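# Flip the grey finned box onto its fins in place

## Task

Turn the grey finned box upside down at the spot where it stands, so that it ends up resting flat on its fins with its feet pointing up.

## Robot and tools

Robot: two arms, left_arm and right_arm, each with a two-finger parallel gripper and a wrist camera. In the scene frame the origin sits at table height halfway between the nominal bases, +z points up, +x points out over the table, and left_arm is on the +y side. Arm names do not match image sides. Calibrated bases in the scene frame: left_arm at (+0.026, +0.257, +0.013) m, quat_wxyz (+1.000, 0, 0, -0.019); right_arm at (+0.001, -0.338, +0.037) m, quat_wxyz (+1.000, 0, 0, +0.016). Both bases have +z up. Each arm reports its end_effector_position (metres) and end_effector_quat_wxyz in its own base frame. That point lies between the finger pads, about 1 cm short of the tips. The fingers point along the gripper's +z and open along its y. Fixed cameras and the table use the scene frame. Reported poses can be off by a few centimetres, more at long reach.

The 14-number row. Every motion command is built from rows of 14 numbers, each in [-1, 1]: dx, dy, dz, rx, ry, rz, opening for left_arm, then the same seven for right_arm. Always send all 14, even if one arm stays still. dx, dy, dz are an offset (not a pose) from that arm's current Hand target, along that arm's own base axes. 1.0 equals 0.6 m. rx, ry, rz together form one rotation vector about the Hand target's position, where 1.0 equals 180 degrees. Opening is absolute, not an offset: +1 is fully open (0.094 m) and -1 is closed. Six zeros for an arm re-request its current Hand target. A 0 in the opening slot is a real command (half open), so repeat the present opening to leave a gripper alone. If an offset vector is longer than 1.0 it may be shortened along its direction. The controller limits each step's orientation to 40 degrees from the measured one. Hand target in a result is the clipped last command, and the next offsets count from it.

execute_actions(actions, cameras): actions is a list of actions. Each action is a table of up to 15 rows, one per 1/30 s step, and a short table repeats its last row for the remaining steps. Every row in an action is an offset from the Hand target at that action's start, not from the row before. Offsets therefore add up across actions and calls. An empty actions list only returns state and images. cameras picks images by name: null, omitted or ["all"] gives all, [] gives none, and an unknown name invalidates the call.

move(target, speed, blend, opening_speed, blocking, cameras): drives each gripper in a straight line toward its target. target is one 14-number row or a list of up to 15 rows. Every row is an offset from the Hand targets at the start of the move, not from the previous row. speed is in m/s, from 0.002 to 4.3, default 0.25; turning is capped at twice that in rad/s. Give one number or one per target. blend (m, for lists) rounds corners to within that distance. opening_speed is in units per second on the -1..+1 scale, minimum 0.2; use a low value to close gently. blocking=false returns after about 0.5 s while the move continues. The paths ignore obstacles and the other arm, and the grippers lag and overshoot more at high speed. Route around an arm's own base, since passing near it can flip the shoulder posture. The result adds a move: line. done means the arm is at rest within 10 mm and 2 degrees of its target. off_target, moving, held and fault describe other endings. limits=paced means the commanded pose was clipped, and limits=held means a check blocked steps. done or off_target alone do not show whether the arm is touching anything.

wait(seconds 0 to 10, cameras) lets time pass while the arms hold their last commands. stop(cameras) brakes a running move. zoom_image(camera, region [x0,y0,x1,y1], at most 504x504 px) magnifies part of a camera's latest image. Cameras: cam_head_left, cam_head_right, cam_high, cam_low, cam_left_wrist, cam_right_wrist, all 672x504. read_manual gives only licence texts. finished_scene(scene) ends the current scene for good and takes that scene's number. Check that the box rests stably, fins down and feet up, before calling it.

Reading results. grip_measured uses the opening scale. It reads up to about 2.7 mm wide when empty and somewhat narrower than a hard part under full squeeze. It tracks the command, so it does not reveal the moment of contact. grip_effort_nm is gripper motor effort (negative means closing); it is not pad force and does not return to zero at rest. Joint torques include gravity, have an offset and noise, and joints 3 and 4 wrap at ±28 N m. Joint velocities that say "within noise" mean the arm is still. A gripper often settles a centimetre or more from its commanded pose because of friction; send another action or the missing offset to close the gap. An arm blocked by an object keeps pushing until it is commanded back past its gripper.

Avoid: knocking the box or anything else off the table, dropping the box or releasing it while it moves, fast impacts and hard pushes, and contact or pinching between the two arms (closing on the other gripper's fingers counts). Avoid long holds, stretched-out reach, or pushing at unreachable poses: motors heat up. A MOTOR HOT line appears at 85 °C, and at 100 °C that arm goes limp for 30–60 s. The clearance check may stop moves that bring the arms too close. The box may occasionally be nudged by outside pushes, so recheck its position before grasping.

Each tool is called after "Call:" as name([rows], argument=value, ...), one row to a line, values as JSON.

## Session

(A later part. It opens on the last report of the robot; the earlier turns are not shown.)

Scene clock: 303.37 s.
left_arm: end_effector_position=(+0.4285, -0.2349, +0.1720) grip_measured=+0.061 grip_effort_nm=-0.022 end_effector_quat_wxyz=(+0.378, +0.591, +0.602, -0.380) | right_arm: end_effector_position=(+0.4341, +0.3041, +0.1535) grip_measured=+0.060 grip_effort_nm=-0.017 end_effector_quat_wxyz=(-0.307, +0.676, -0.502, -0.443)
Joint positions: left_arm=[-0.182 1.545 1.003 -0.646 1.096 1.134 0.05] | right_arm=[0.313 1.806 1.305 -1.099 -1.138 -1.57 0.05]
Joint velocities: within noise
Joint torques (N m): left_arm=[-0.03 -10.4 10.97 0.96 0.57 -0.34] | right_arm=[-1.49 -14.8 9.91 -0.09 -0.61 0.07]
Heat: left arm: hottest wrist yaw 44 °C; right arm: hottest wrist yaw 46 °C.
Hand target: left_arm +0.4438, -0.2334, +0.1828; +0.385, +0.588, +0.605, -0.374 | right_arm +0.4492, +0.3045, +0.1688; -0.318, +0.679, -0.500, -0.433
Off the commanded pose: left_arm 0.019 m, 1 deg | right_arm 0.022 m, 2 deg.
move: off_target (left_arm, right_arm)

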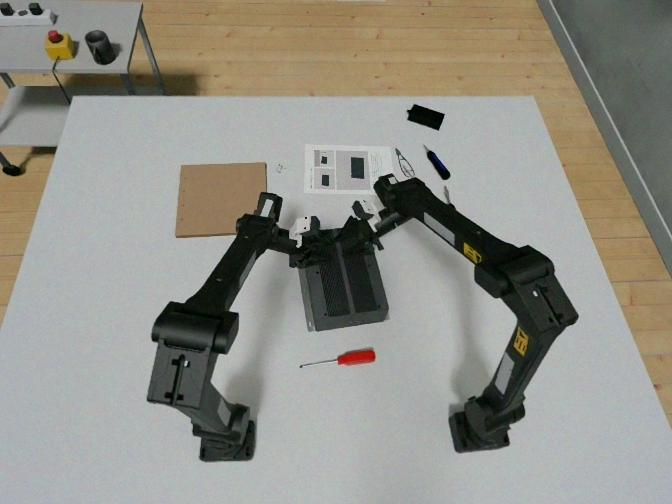

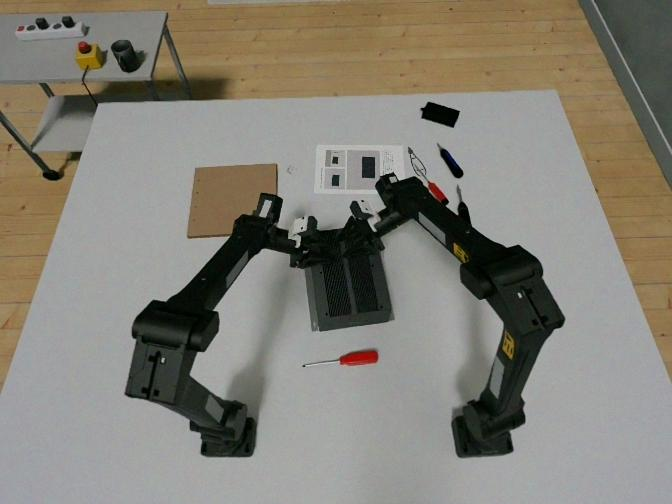

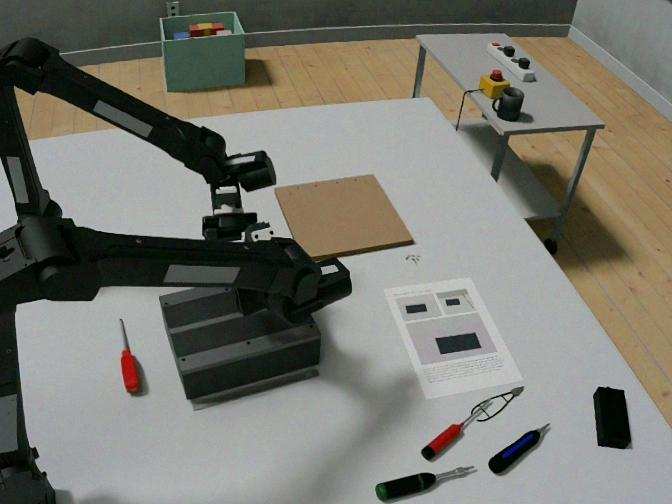

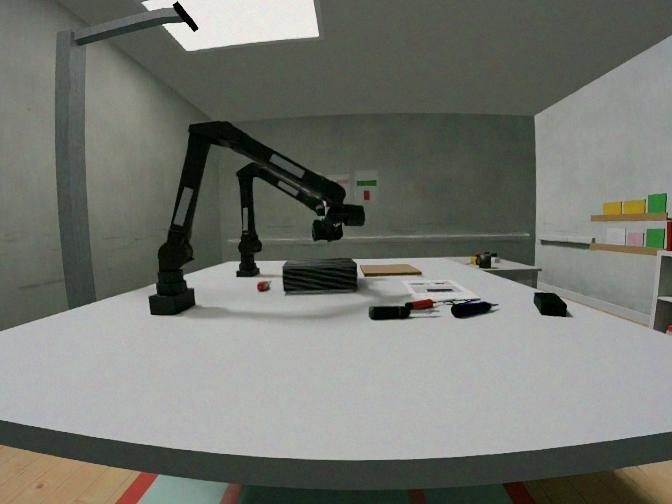

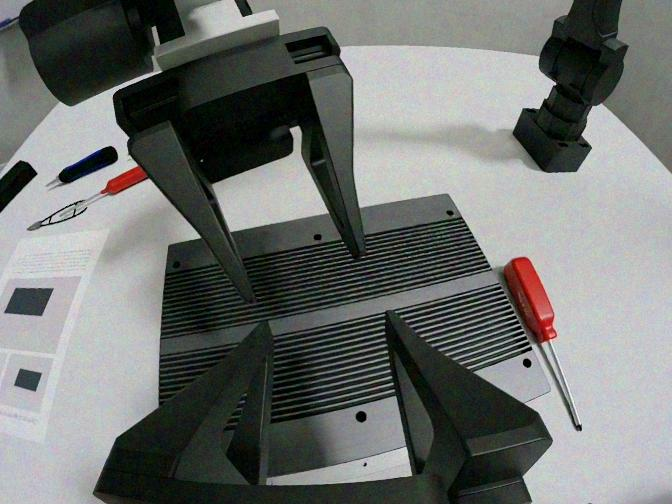

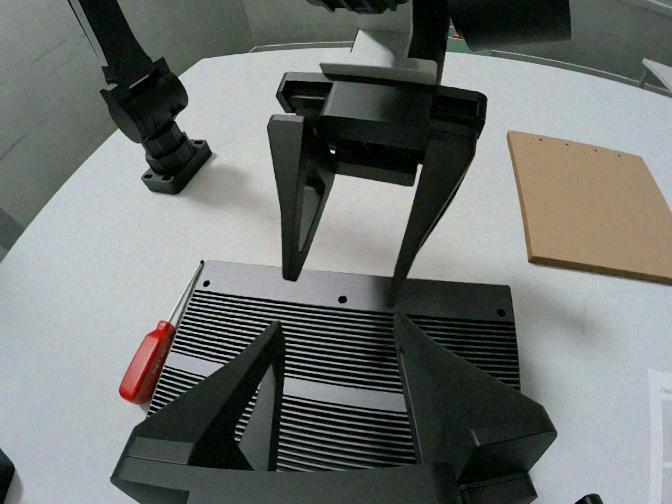

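Call:
move(target=[-0.03,0.3,0.05,0,0,0,0.06,0.03,-0.3,0.05,0,0,0,0.06], speed=0.25)

Call:
zoom_image(camera="cam_left_wrist", region=[150, 60, 540, 330])

Call:
zoom_image(camera="cam_low", region=[260, 240, 380, 310])

Call:
zoom_image(camera="cam_high", region=[140, 230, 380, 430])

Call:
zoom_image(camera="cam_right_wrist", region=[150, 60, 540, 330])

Call:
zoom_image(camera="cam_head_left", region=[270, 200, 410, 350])

Scene clock: 317.93 s.
left_arm: end_effector_position=(+0.4142, -0.0564, +0.2115) grip_measured=+0.061 grip_effort_nm=-0.022 end_effector_quat_wxyz=(+0.384, +0.583, +0.609, -0.377) | right_arm: end_effector_position=(+0.4559, +0.1266, +0.1914) grip_measured=+0.060 grip_effort_nm=-0.027 end_effector_quat_wxyz=(-0.310, +0.661, -0.542, -0.416)
Joint positions: left_arm=[0.239 1.605 1.187 -1.573 1.091 2.026 0.05] | right_arm=[-0.042 1.805 1.41 -1.671 -1.017 -2.09 0.05]
Joint velocities: within noise
Joint torques (N m): left_arm=[-0.85 -9.17 10.24 -0.54 0.52 -0.05] | right_arm=[-0.85 -13.27 9.59 -0.72 -0.49 -0.12]
Heat: left arm: hottest elbow 43 °C; right arm: hottest elbow 40 °C.
Hand target: left_arm +0.4258, -0.0535, +0.2129; +0.385, +0.589, +0.604, -0.374 | right_arm +0.4673, +0.1246, +0.1990; -0.319, +0.679, -0.500, -0.433
Off the commanded pose: left_arm 0.012 m, 1 deg | right_arm 0.014 m, 6 deg.
joint sent to its limit (right arm) — joint 6 (wrist roll), lower limit. The joint targets are off in orientation, not in position.
move: off_target (left_arm, right_arm)

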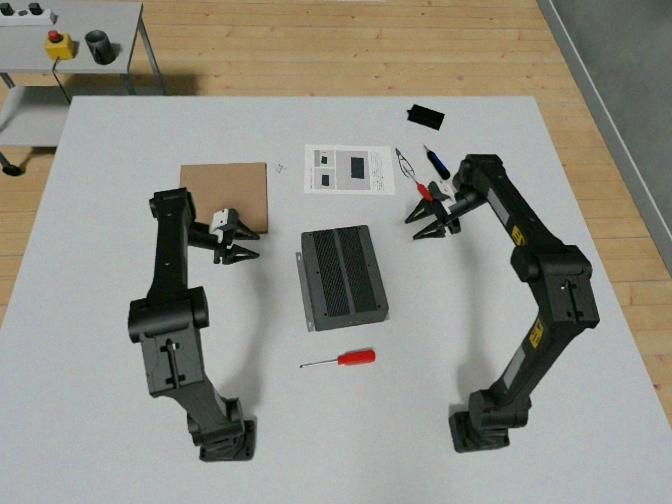

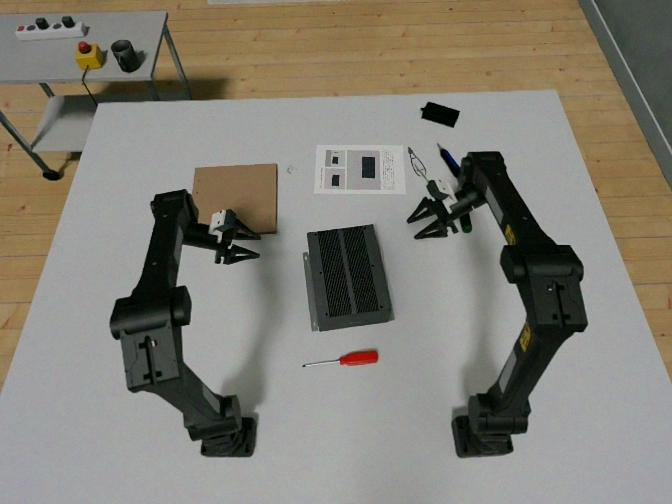

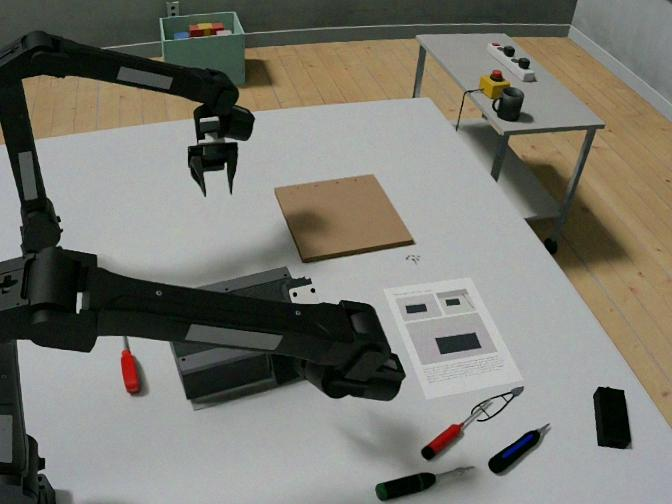

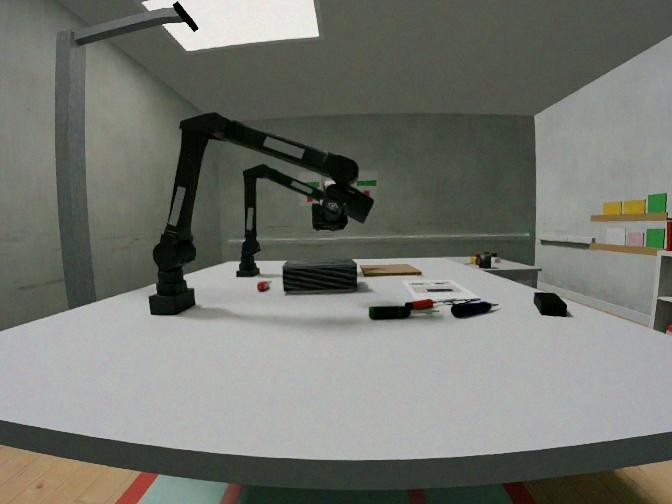

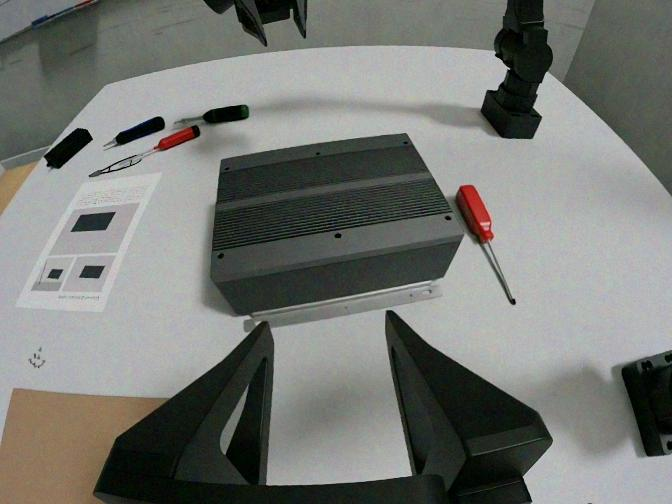

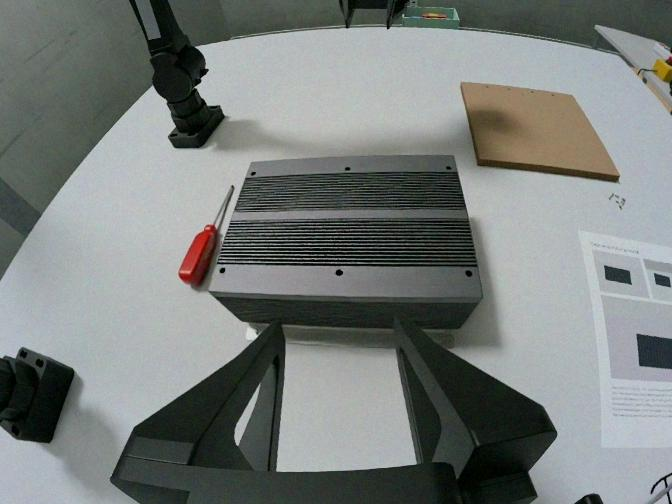

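Scaled by 1.292 from the camera's 672x504 image, which has a finer 960x720 frame.

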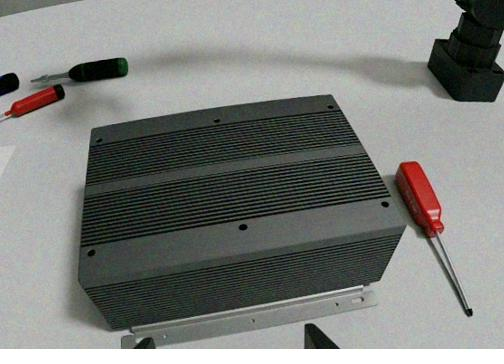

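Scaled by 4.200.

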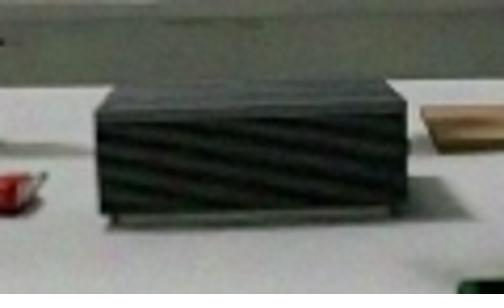

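Scaled by 2.100.

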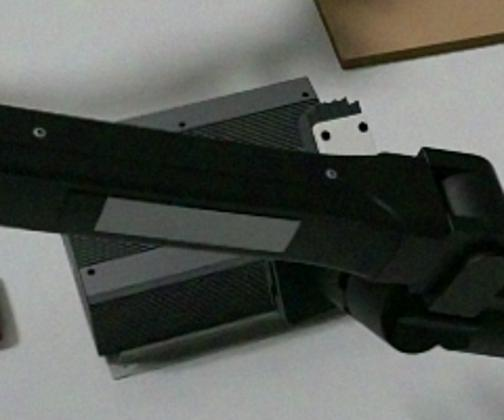

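Scaled by 1.292 from the camera's 672x504 image, which has a finer 960x720 frame.

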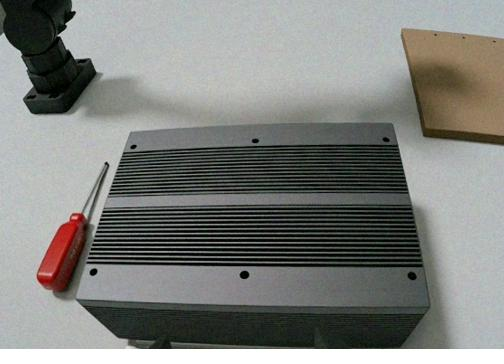

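Scaled by 3.360.

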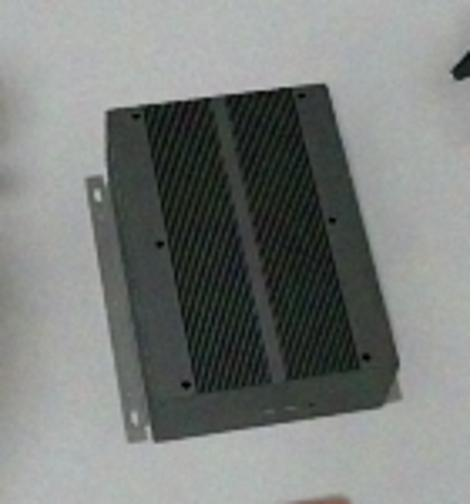

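Call:
move([
  [-0.37,-0.2,0.08,0.365,-0.186,0.185,-1,0,0,0,0,0,0,0.06],
  [-0.37,-0.411,-0.1,0.365,-0.186,0.185,-1,0,0,0,0,0,0,0.06],
], speed=0.25)

Call:
zoom_image(camera="cam_left_wrist", region=[100, 0, 600, 350])

Scene clock: 416.17 s.
left_arm: end_effector_position=(+0.1997, -0.2823, +0.1445) grip_measured=-0.989 grip_effort_nm=-0.593 end_effector_quat_wxyz=(+0.230, +0.598, +0.705, +0.304) | right_arm: end_effector_position=(+0.4559, +0.1265, +0.1914) grip_measured=+0.060 grip_effort_nm=-0.022 end_effector_quat_wxyz=(-0.309, +0.661, -0.542, -0.416)
Joint positions: left_arm=[-1.311 1.272 0.805 -1.063 -0.78 0.113 0.001] | right_arm=[-0.042 1.805 1.41 -1.671 -1.017 -2.091 0.05]
Joint velocities: within noise
Joint torques (N m): left_arm=[-0.97 -5.01 10.86 1.21 -0.53 -0.39] | right_arm=[-1.44 -13.45 9.69 -0.65 -0.47 -0.14]
Heat: left arm: hottest elbow 43 °C; right arm: hottest elbow 44 °C.
Hand target: left_arm +0.2038, -0.3000, +0.1527; +0.245, +0.590, +0.711, +0.294 | right_arm +0.4673, +0.1246, +0.1990; -0.319, +0.679, -0.500, -0.433
Off the commanded pose: left_arm 0.020 m, 2 deg | right_arm 0.014 m, 6 deg.
joint sent to its limit (right arm) — joint 6 (wrist roll), lower limit. The joint targets are off in orientation, not in position.
move: off_target (left_arm, right_arm)

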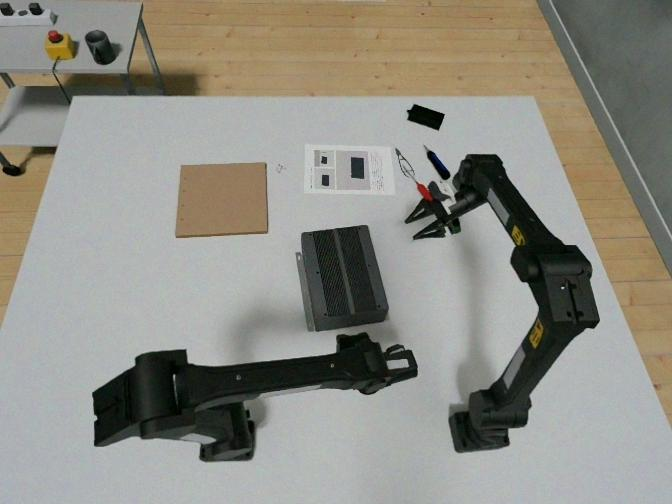

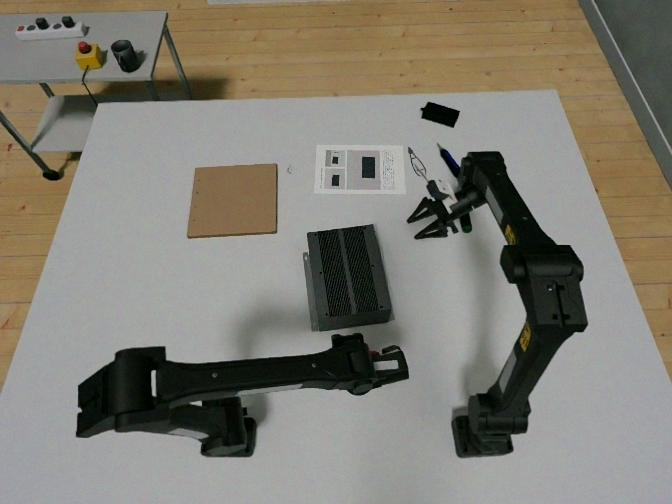

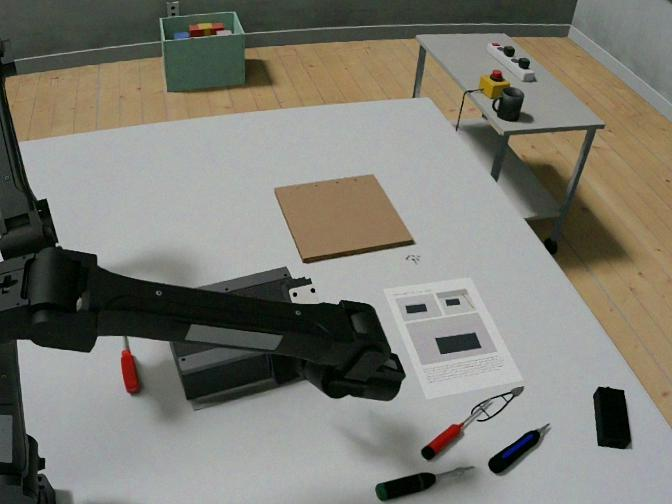

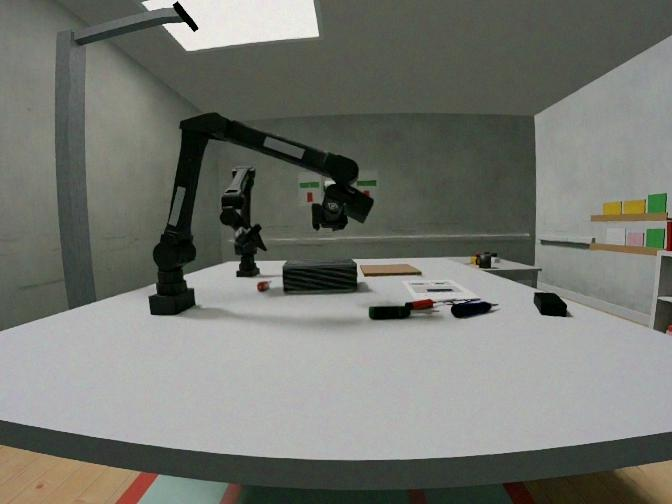

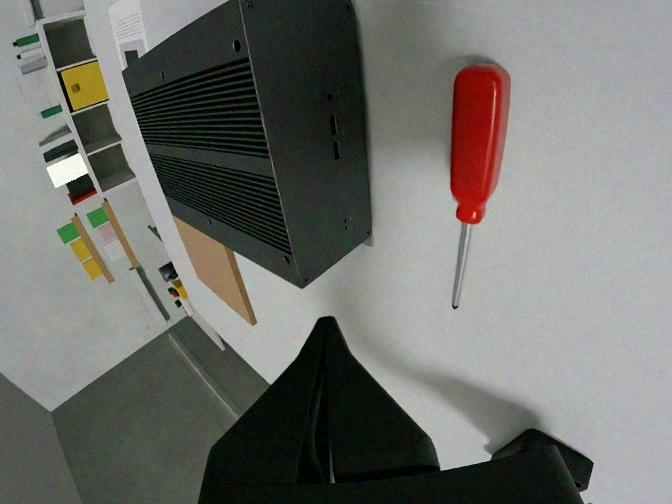

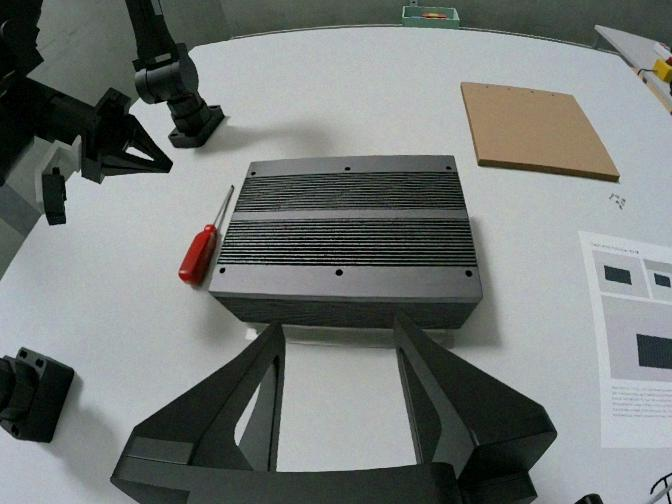

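Scaled by 1.008 from the camera's 672x504 image, which has a finer 960x720 frame.

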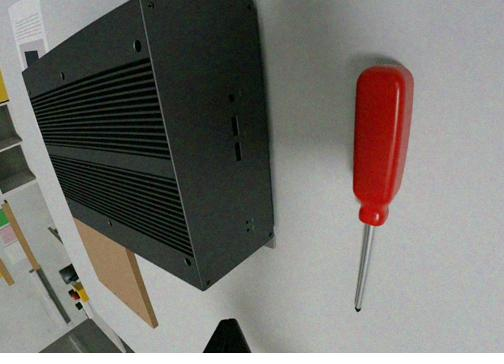

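Call:
zoom_image(camera="cam_left_wrist", region=[320, 150, 400, 260])

Scaled by 4.582 from the camera's 672x504 image, which has a finer 960x720 frame.

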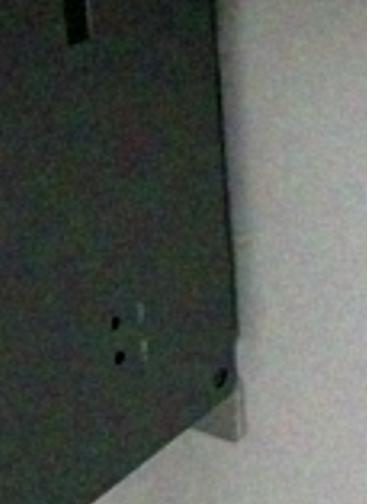

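Call:
move(target=[0.117,0,-0.197,-0.0155,0.082,0,-1,0,0,0,0,0,0,0.06], speed=0.15, cameras=["cam_left_wrist","cam_head_left","cam_low"])

Call:
zoom_image(camera="cam_left_wrist", region=[250, 150, 450, 350])

Scene clock: 461.63 s.
left_arm: end_effector_position=(+0.2709, -0.2999, +0.0418) grip_measured=-0.989 grip_effort_nm=-0.593 end_effector_quat_wxyz=(+0.171, +0.613, +0.746, +0.197) | right_arm: end_effector_position=(+0.4559, +0.1265, +0.1914) grip_measured=+0.060 grip_effort_nm=-0.022 end_effector_quat_wxyz=(-0.309, +0.661, -0.542, -0.416)
Joint positions: left_arm=[-1.037 1.497 0.781 -0.649 -0.49 0.391 0.001] | right_arm=[-0.042 1.805 1.41 -1.671 -1.017 -2.091 0.05]
Joint velocities: within noise
Joint torques (N m): left_arm=[0.03 -7.12 7.12 1.58 -0.1 -0.11] | right_arm=[-0.79 -13.8 9.65 -0.77 -0.49 -0.15]
Heat: left arm: hottest elbow 44 °C; right arm: hottest elbow 45 °C.
Hand target: left_arm +0.2741, -0.3000, +0.0347; +0.166, +0.616, +0.744, +0.199 | right_arm +0.4673, +0.1246, +0.1990; -0.319, +0.679, -0.500, -0.433
Off the commanded pose: left_arm 0.008 m, 1 deg | right_arm 0.014 m, 6 deg.
joint sent to its limit (right arm) — joint 6 (wrist roll), lower limit. The joint targets are off in orientation, not in position.
move: off_target (right_arm)
Images, in order (width x height): cam_head_left 672x504, cam_low 672x504, cam_left_wrist 672x504.

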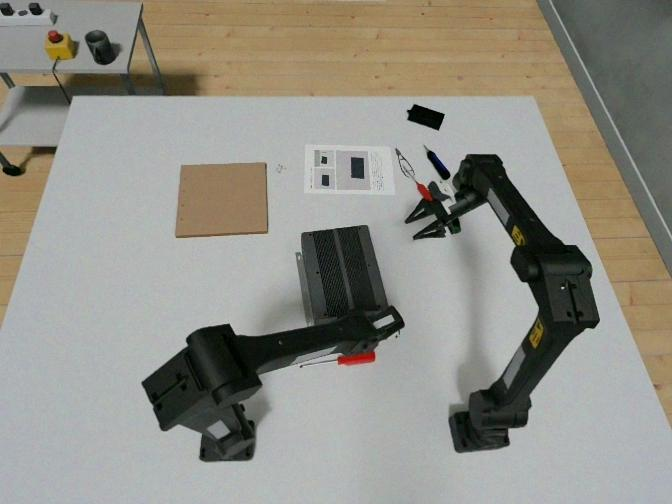

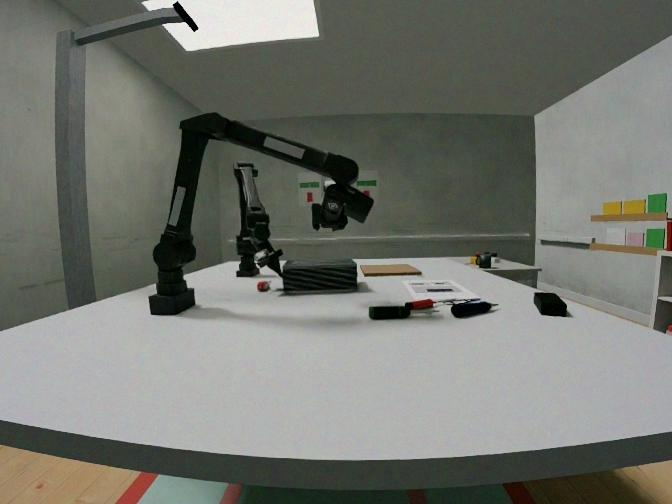

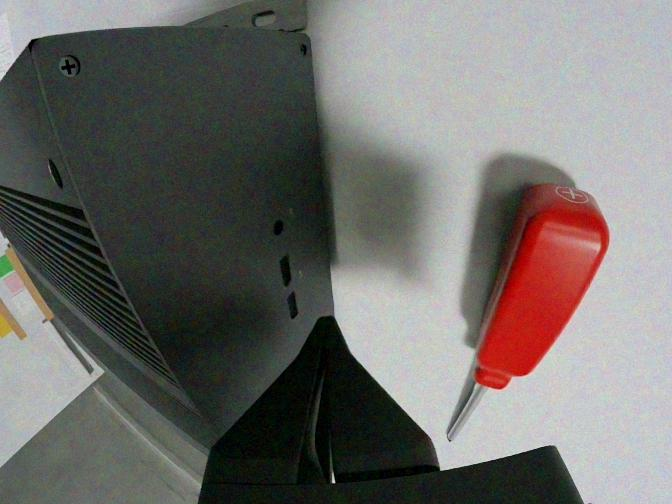

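Scaled by 2.520 from the camera's 672x504 image, which has a finer 960x720 frame.

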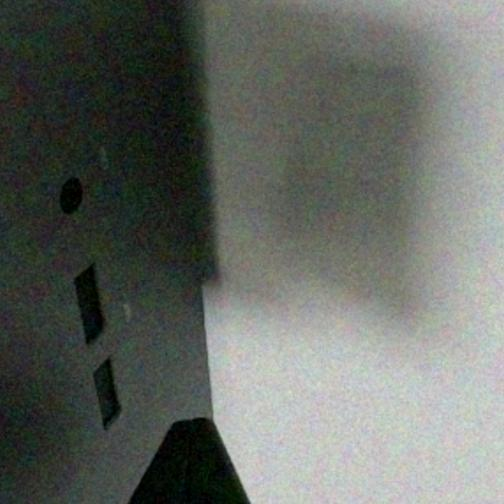

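Call:
move(target=[0,0,-0.075,0,0,0,-1,0,0,0,0,0,0,0.06], speed=0.04, cameras=["cam_left_wrist","cam_low"])

Call:
zoom_image(camera="cam_low", region=[230, 230, 350, 310])

Scene clock: 470.80 s.
left_arm: end_effector_position=(+0.2733, -0.3040, +0.0006) grip_measured=-0.989 grip_effort_nm=-0.598 end_effector_quat_wxyz=(+0.176, +0.612, +0.746, +0.196) | right_arm: end_effector_position=(+0.4559, +0.1265, +0.1914) grip_measured=+0.060 grip_effort_nm=-0.022 end_effector_quat_wxyz=(-0.309, +0.661, -0.542, -0.416)
Joint positions: left_arm=[-1.037 1.597 0.749 -0.506 -0.49 0.392 0.001] | right_arm=[-0.042 1.805 1.41 -1.671 -1.017 -2.091 0.05]
Joint velocities: within noise
Joint torques (N m): left_arm=[-0.15 -7.53 5.82 1.52 -0.11 -0.11] | right_arm=[-1.14 -13.45 9.65 -0.72 -0.43 -0.1]
Heat: left arm: hottest elbow 44 °C; right arm: hottest elbow 45 °C.
Hand target: left_arm +0.2741, -0.3000, -0.0103; +0.166, +0.616, +0.744, +0.199 | right_arm +0.4673, +0.1246, +0.1990; -0.319, +0.679, -0.500, -0.433
Off the commanded pose: left_arm 0.012 m, 1 deg | right_arm 0.014 m, 6 deg.
joint sent to its limit (right arm) — joint 6 (wrist roll), lower limit. The joint targets are off in orientation, not in position.
move: off_target (left_arm, right_arm)
Images, in order (width x height): cam_low 672x504, cam_left_wrist 672x504.

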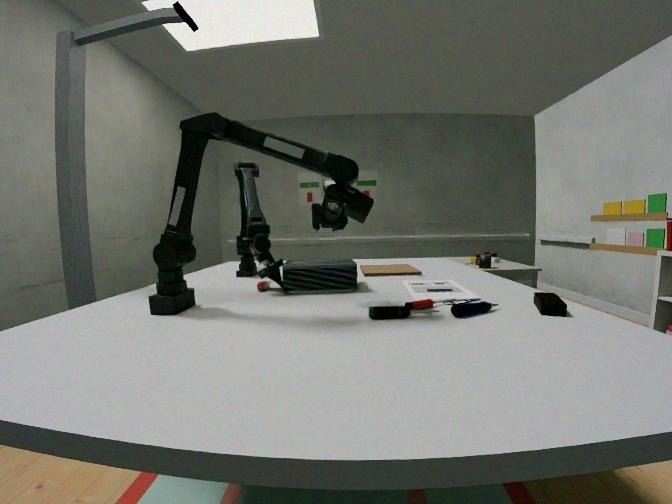

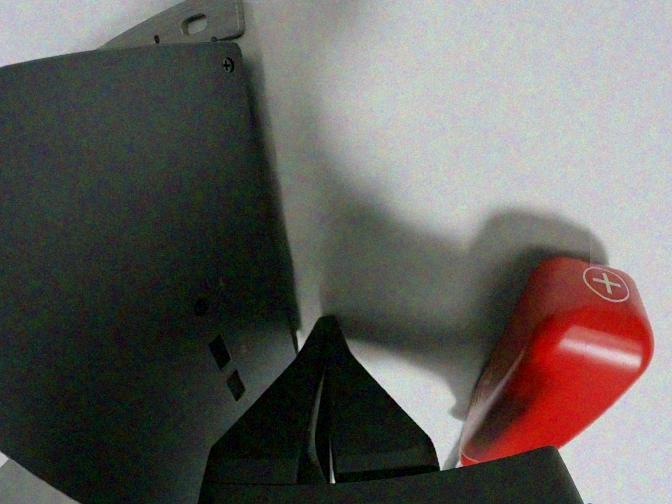

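Scaled by 4.200.

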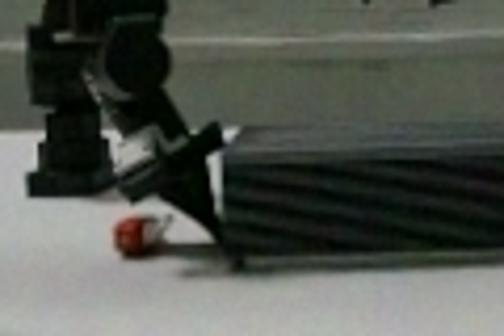

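Call:
move(target=[0.066,0.012,0,0,0,0,-1,0,0,0,0,0,0,0.06], speed=0.03, cameras=["cam_left_wrist","cam_low","cam_head_left"])

Call:
zoom_image(camera="cam_left_wrist", region=[250, 220, 400, 370])

Call:
zoom_image(camera="cam_low", region=[250, 250, 330, 305])

Scene clock: 478.20 s.
left_arm: end_effector_position=(+0.2824, -0.2997, -0.0001) grip_measured=-0.989 grip_effort_nm=-0.598 end_effector_quat_wxyz=(+0.173, +0.618, +0.742, +0.194) | right_arm: end_effector_position=(+0.4559, +0.1265, +0.1914) grip_measured=+0.060 grip_effort_nm=-0.022 end_effector_quat_wxyz=(-0.309, +0.661, -0.542, -0.416)
Joint positions: left_arm=[-1.007 1.598 0.749 -0.491 -0.477 0.439 0.001] | right_arm=[-0.042 1.805 1.41 -1.671 -1.017 -2.091 0.05]
Joint velocities: within noise
Joint torques (N m): left_arm=[5.48 -6.01 8.13 2.48 0.17 0.45] | right_arm=[-0.62 -13.63 9.61 -0.68 -0.51 -0.12]
Heat: left arm: hottest elbow 43 °C; right arm: hottest elbow 45 °C.
Hand target: left_arm +0.3136, -0.2928, -0.0104; +0.166, +0.617, +0.744, +0.199 | right_arm +0.4673, +0.1246, +0.1990; -0.319, +0.679, -0.500, -0.433
Off the commanded pose: left_arm 0.034 m, 1 deg | right_arm 0.014 m, 6 deg.
joint sent to its limit (right arm) — joint 6 (wrist roll), lower limit. The joint targets are off in orientation, not in position.
move: off_target (left_arm, right_arm)
Images, in order (width x height): cam_head_left 672x504, cam_low 672x504, cam_left_wrist 672x504.

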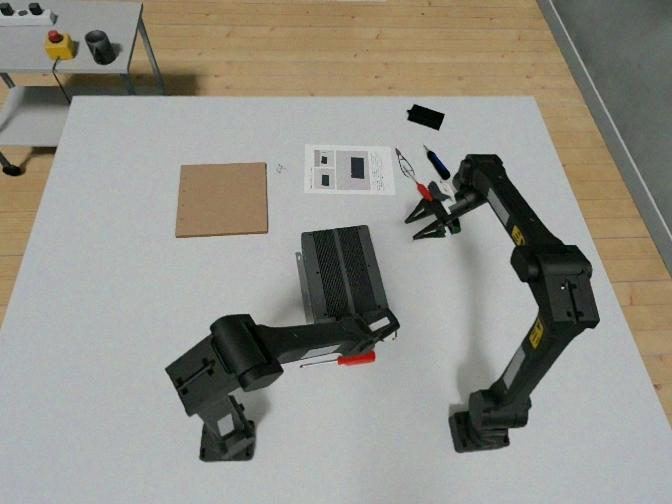

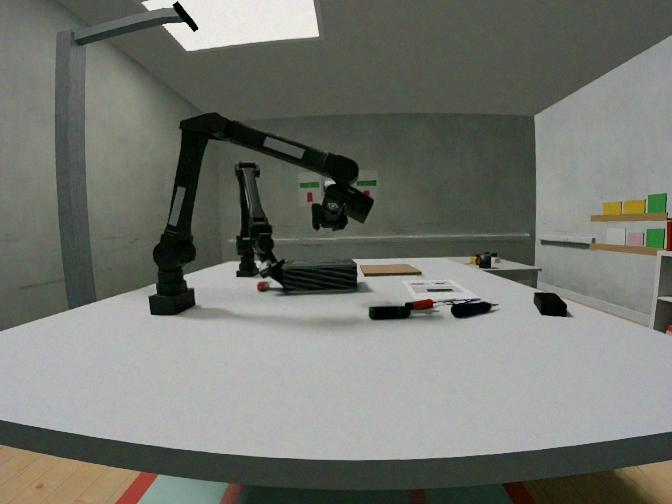

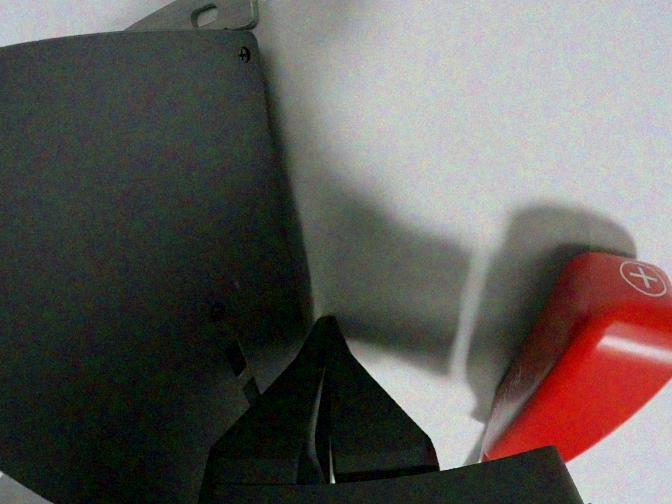

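Scaled by 3.360 from the camera's 672x504 image, which has a finer 960x720 frame.

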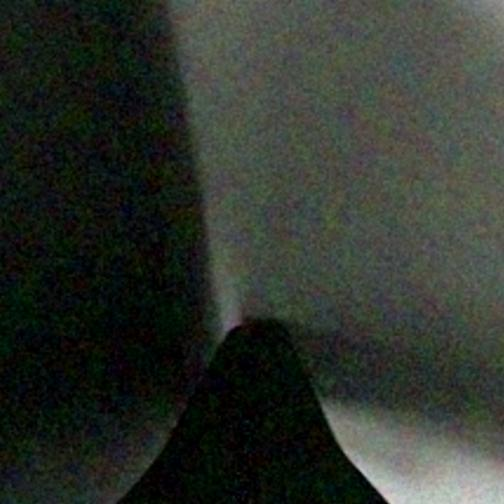

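Scaled by 6.300.

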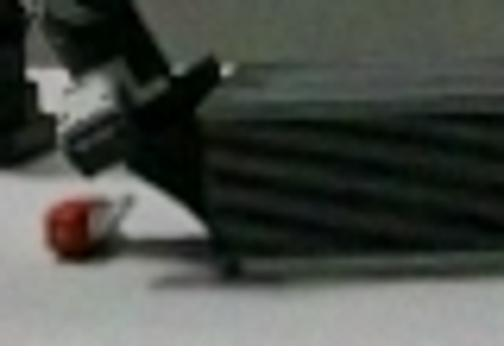

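Call:
move(target=[0,0,0.09,0,0,0,-1,0,0,0,0,0,0,0.06], speed=0.03, cameras=["cam_left_wrist","cam_low","cam_right_wrist"])

Call:
zoom_image(camera="cam_low", region=[250, 250, 370, 305])

Scene clock: 486.80 s.
left_arm: end_effector_position=(+0.2838, -0.2795, +0.0169) grip_measured=-0.989 grip_effort_nm=-0.593 end_effector_quat_wxyz=(+0.131, +0.634, +0.737, +0.193) | right_arm: end_effector_position=(+0.4559, +0.1265, +0.1914) grip_measured=+0.060 grip_effort_nm=-0.022 end_effector_quat_wxyz=(-0.309, +0.661, -0.542, -0.416)
Joint positions: left_arm=[-0.962 1.546 0.769 -0.624 -0.442 0.496 0.001] | right_arm=[-0.042 1.805 1.41 -1.671 -1.017 -2.091 0.05]
Joint velocities: within noise
Joint torques (N m): left_arm=[2.02 -10.75 10.67 1.09 -1.23 -0.11] | right_arm=[-0.91 -13.68 9.66 -0.7 -0.53 -0.12]
Heat: left arm: hottest elbow 43 °C; right arm: hottest elbow 45 °C.
Hand target: left_arm +0.3136, -0.2928, +0.0436; +0.166, +0.616, +0.744, +0.199 | right_arm +0.4673, +0.1246, +0.1990; -0.319, +0.679, -0.500, -0.433
Off the commanded pose: left_arm 0.042 m, 5 deg | right_arm 0.014 m, 6 deg.
joint sent to its limit (right arm) — joint 6 (wrist roll), lower limit. The joint targets are off in orientation, not in position.
move: off_target (left_arm, right_arm)
Images, in order (width x height): cam_low 672x504, cam_left_wrist 672x504, cam_right_wrist 672x504.

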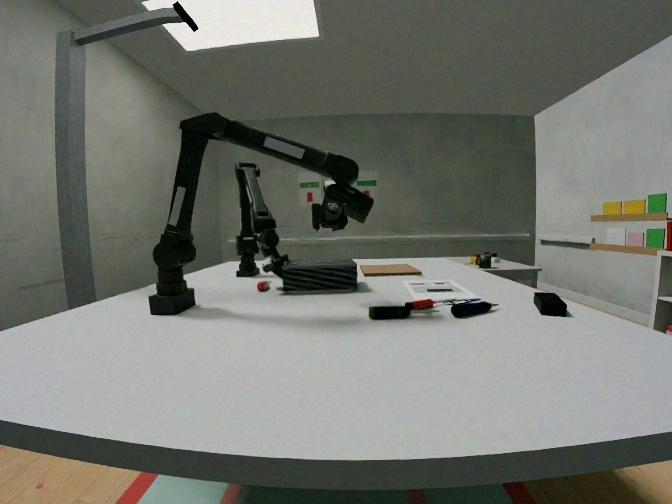

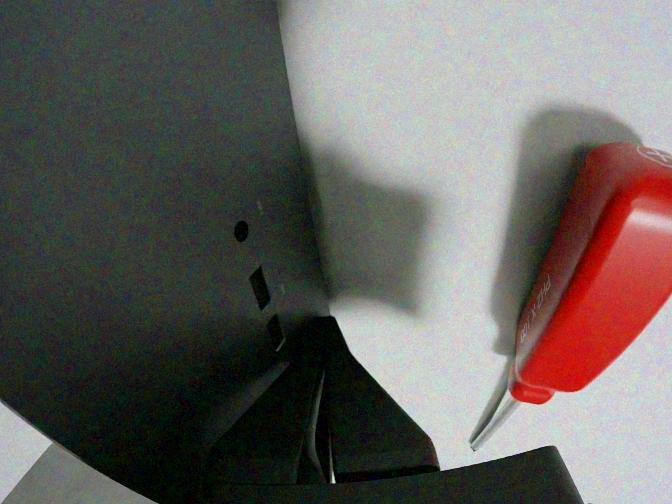

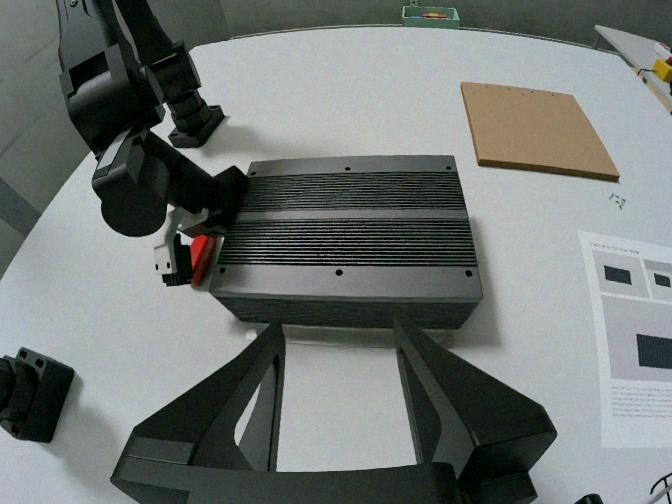

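Scaled by 4.200.

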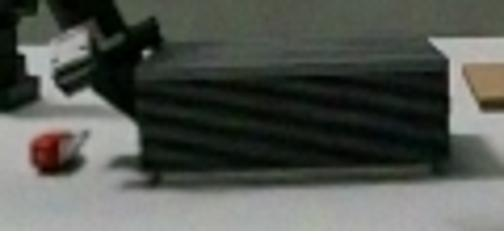

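Call:
move([
  [-0.12,0,0.03,0,0,0,-1,0,0,0,0,0,0,0.06],
  [-0.15,0,0.17,0,0,0,-1,0,0,-0.235,0,0,0,0.06],
], speed=0.15, cameras=["cam_right_wrist","cam_head_left"])

Call:
zoom_image(camera="cam_right_wrist", region=[200, 240, 480, 400])

Scene clock: 512.33 s.
left_arm: end_effector_position=(+0.2204, -0.2782, +0.1265) grip_measured=-0.989 grip_effort_nm=-0.593 end_effector_quat_wxyz=(+0.144, +0.623, +0.740, +0.208) | right_arm: end_effector_position=(+0.4645, +0.1260, +0.0604) grip_measured=+0.060 grip_effort_nm=-0.022 end_effector_quat_wxyz=(-0.312, +0.664, -0.541, -0.411)
Joint positions: left_arm=[-1.135 1.28 0.84 -1.036 -0.503 0.288 0.001] | right_arm=[-0.042 1.995 1.31 -1.37 -1.015 -2.091 0.05]
Joint velocities: within noise
Joint torques (N m): left_arm=[-1.85 -7.71 11.07 0.47 -0.37 -0.41] | right_arm=[-1.2 -15.38 5.56 0.09 -0.54 -0.15]
Heat: left arm: hottest elbow 46 °C; right arm: hottest elbow 45 °C.
Hand target: left_arm +0.2236, -0.2928, +0.1455; +0.166, +0.617, +0.744, +0.199 | right_arm +0.4672, +0.1246, +0.0579; -0.319, +0.679, -0.500, -0.433
Off the commanded pose: left_arm 0.024 m, 3 deg | right_arm 0.004 m, 6 deg.
joint sent to its limit (right arm) — joint 6 (wrist roll), lower limit. The joint targets are off in orientation, not in position.
move: off_target (left_arm, right_arm)
Images, in order (width x height): cam_head_left 672x504, cam_right_wrist 672x504.

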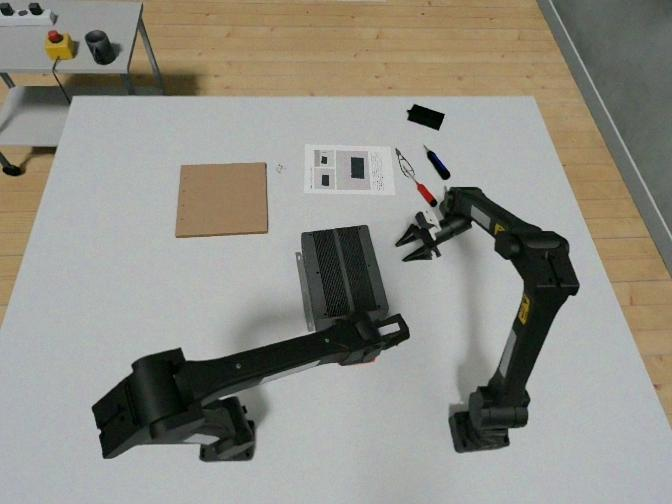

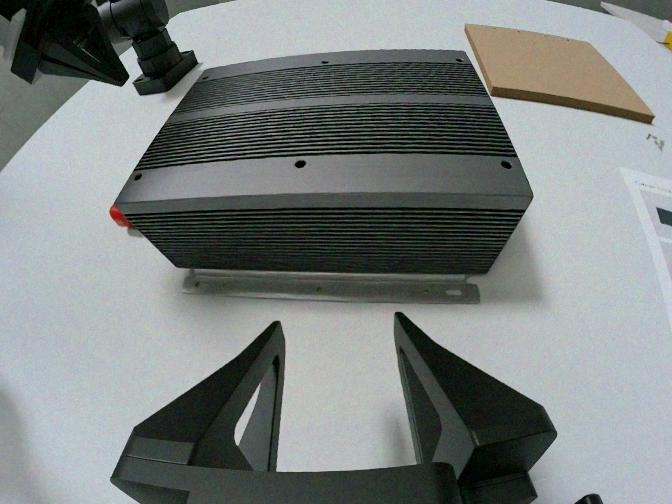

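Scaled by 1.800 from the camera's 672x504 image, which has a finer 960x720 frame.

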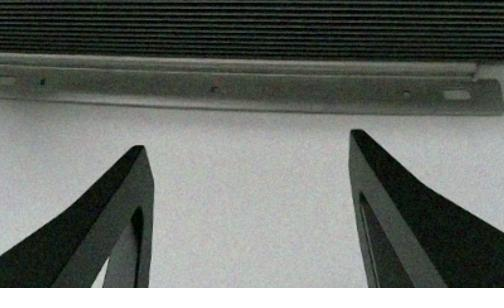

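Call:
zoom_image(camera="cam_right_wrist", region=[400, 240, 500, 320])

Call:
zoom_image(camera="cam_right_wrist", region=[170, 240, 270, 320])

Call:
zoom_image(camera="cam_low", region=[275, 275, 325, 300])

Call:
zoom_image(camera="cam_low", region=[325, 275, 375, 300])

Scaled by 5.040 from the camera's 672x504 image, which has a finer 960x720 frame.

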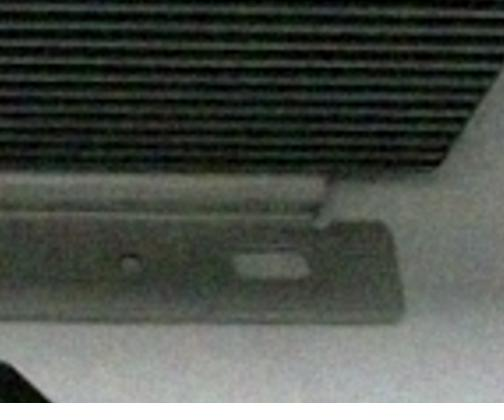

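Scaled by 5.040 from the camera's 672x504 image, which has a finer 960x720 frame.

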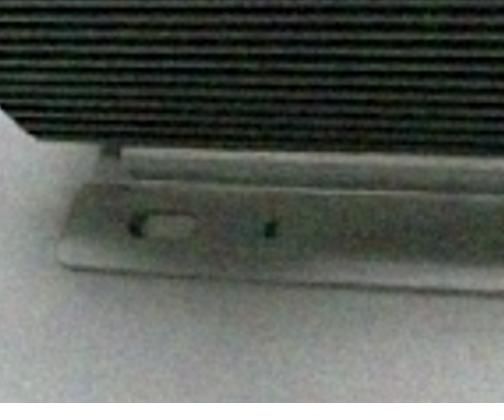

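This scene's latest camera images include none from cam_low. They are from: cam_head_left, cam_right_wrist. cam_low's image comes with the result of a call that names it in "cameras".

This scene's latest camera images include none from cam_low. They are from: cam_head_left, cam_right_wrist. cam_low's image comes with the result of a call that names it in "cameras".


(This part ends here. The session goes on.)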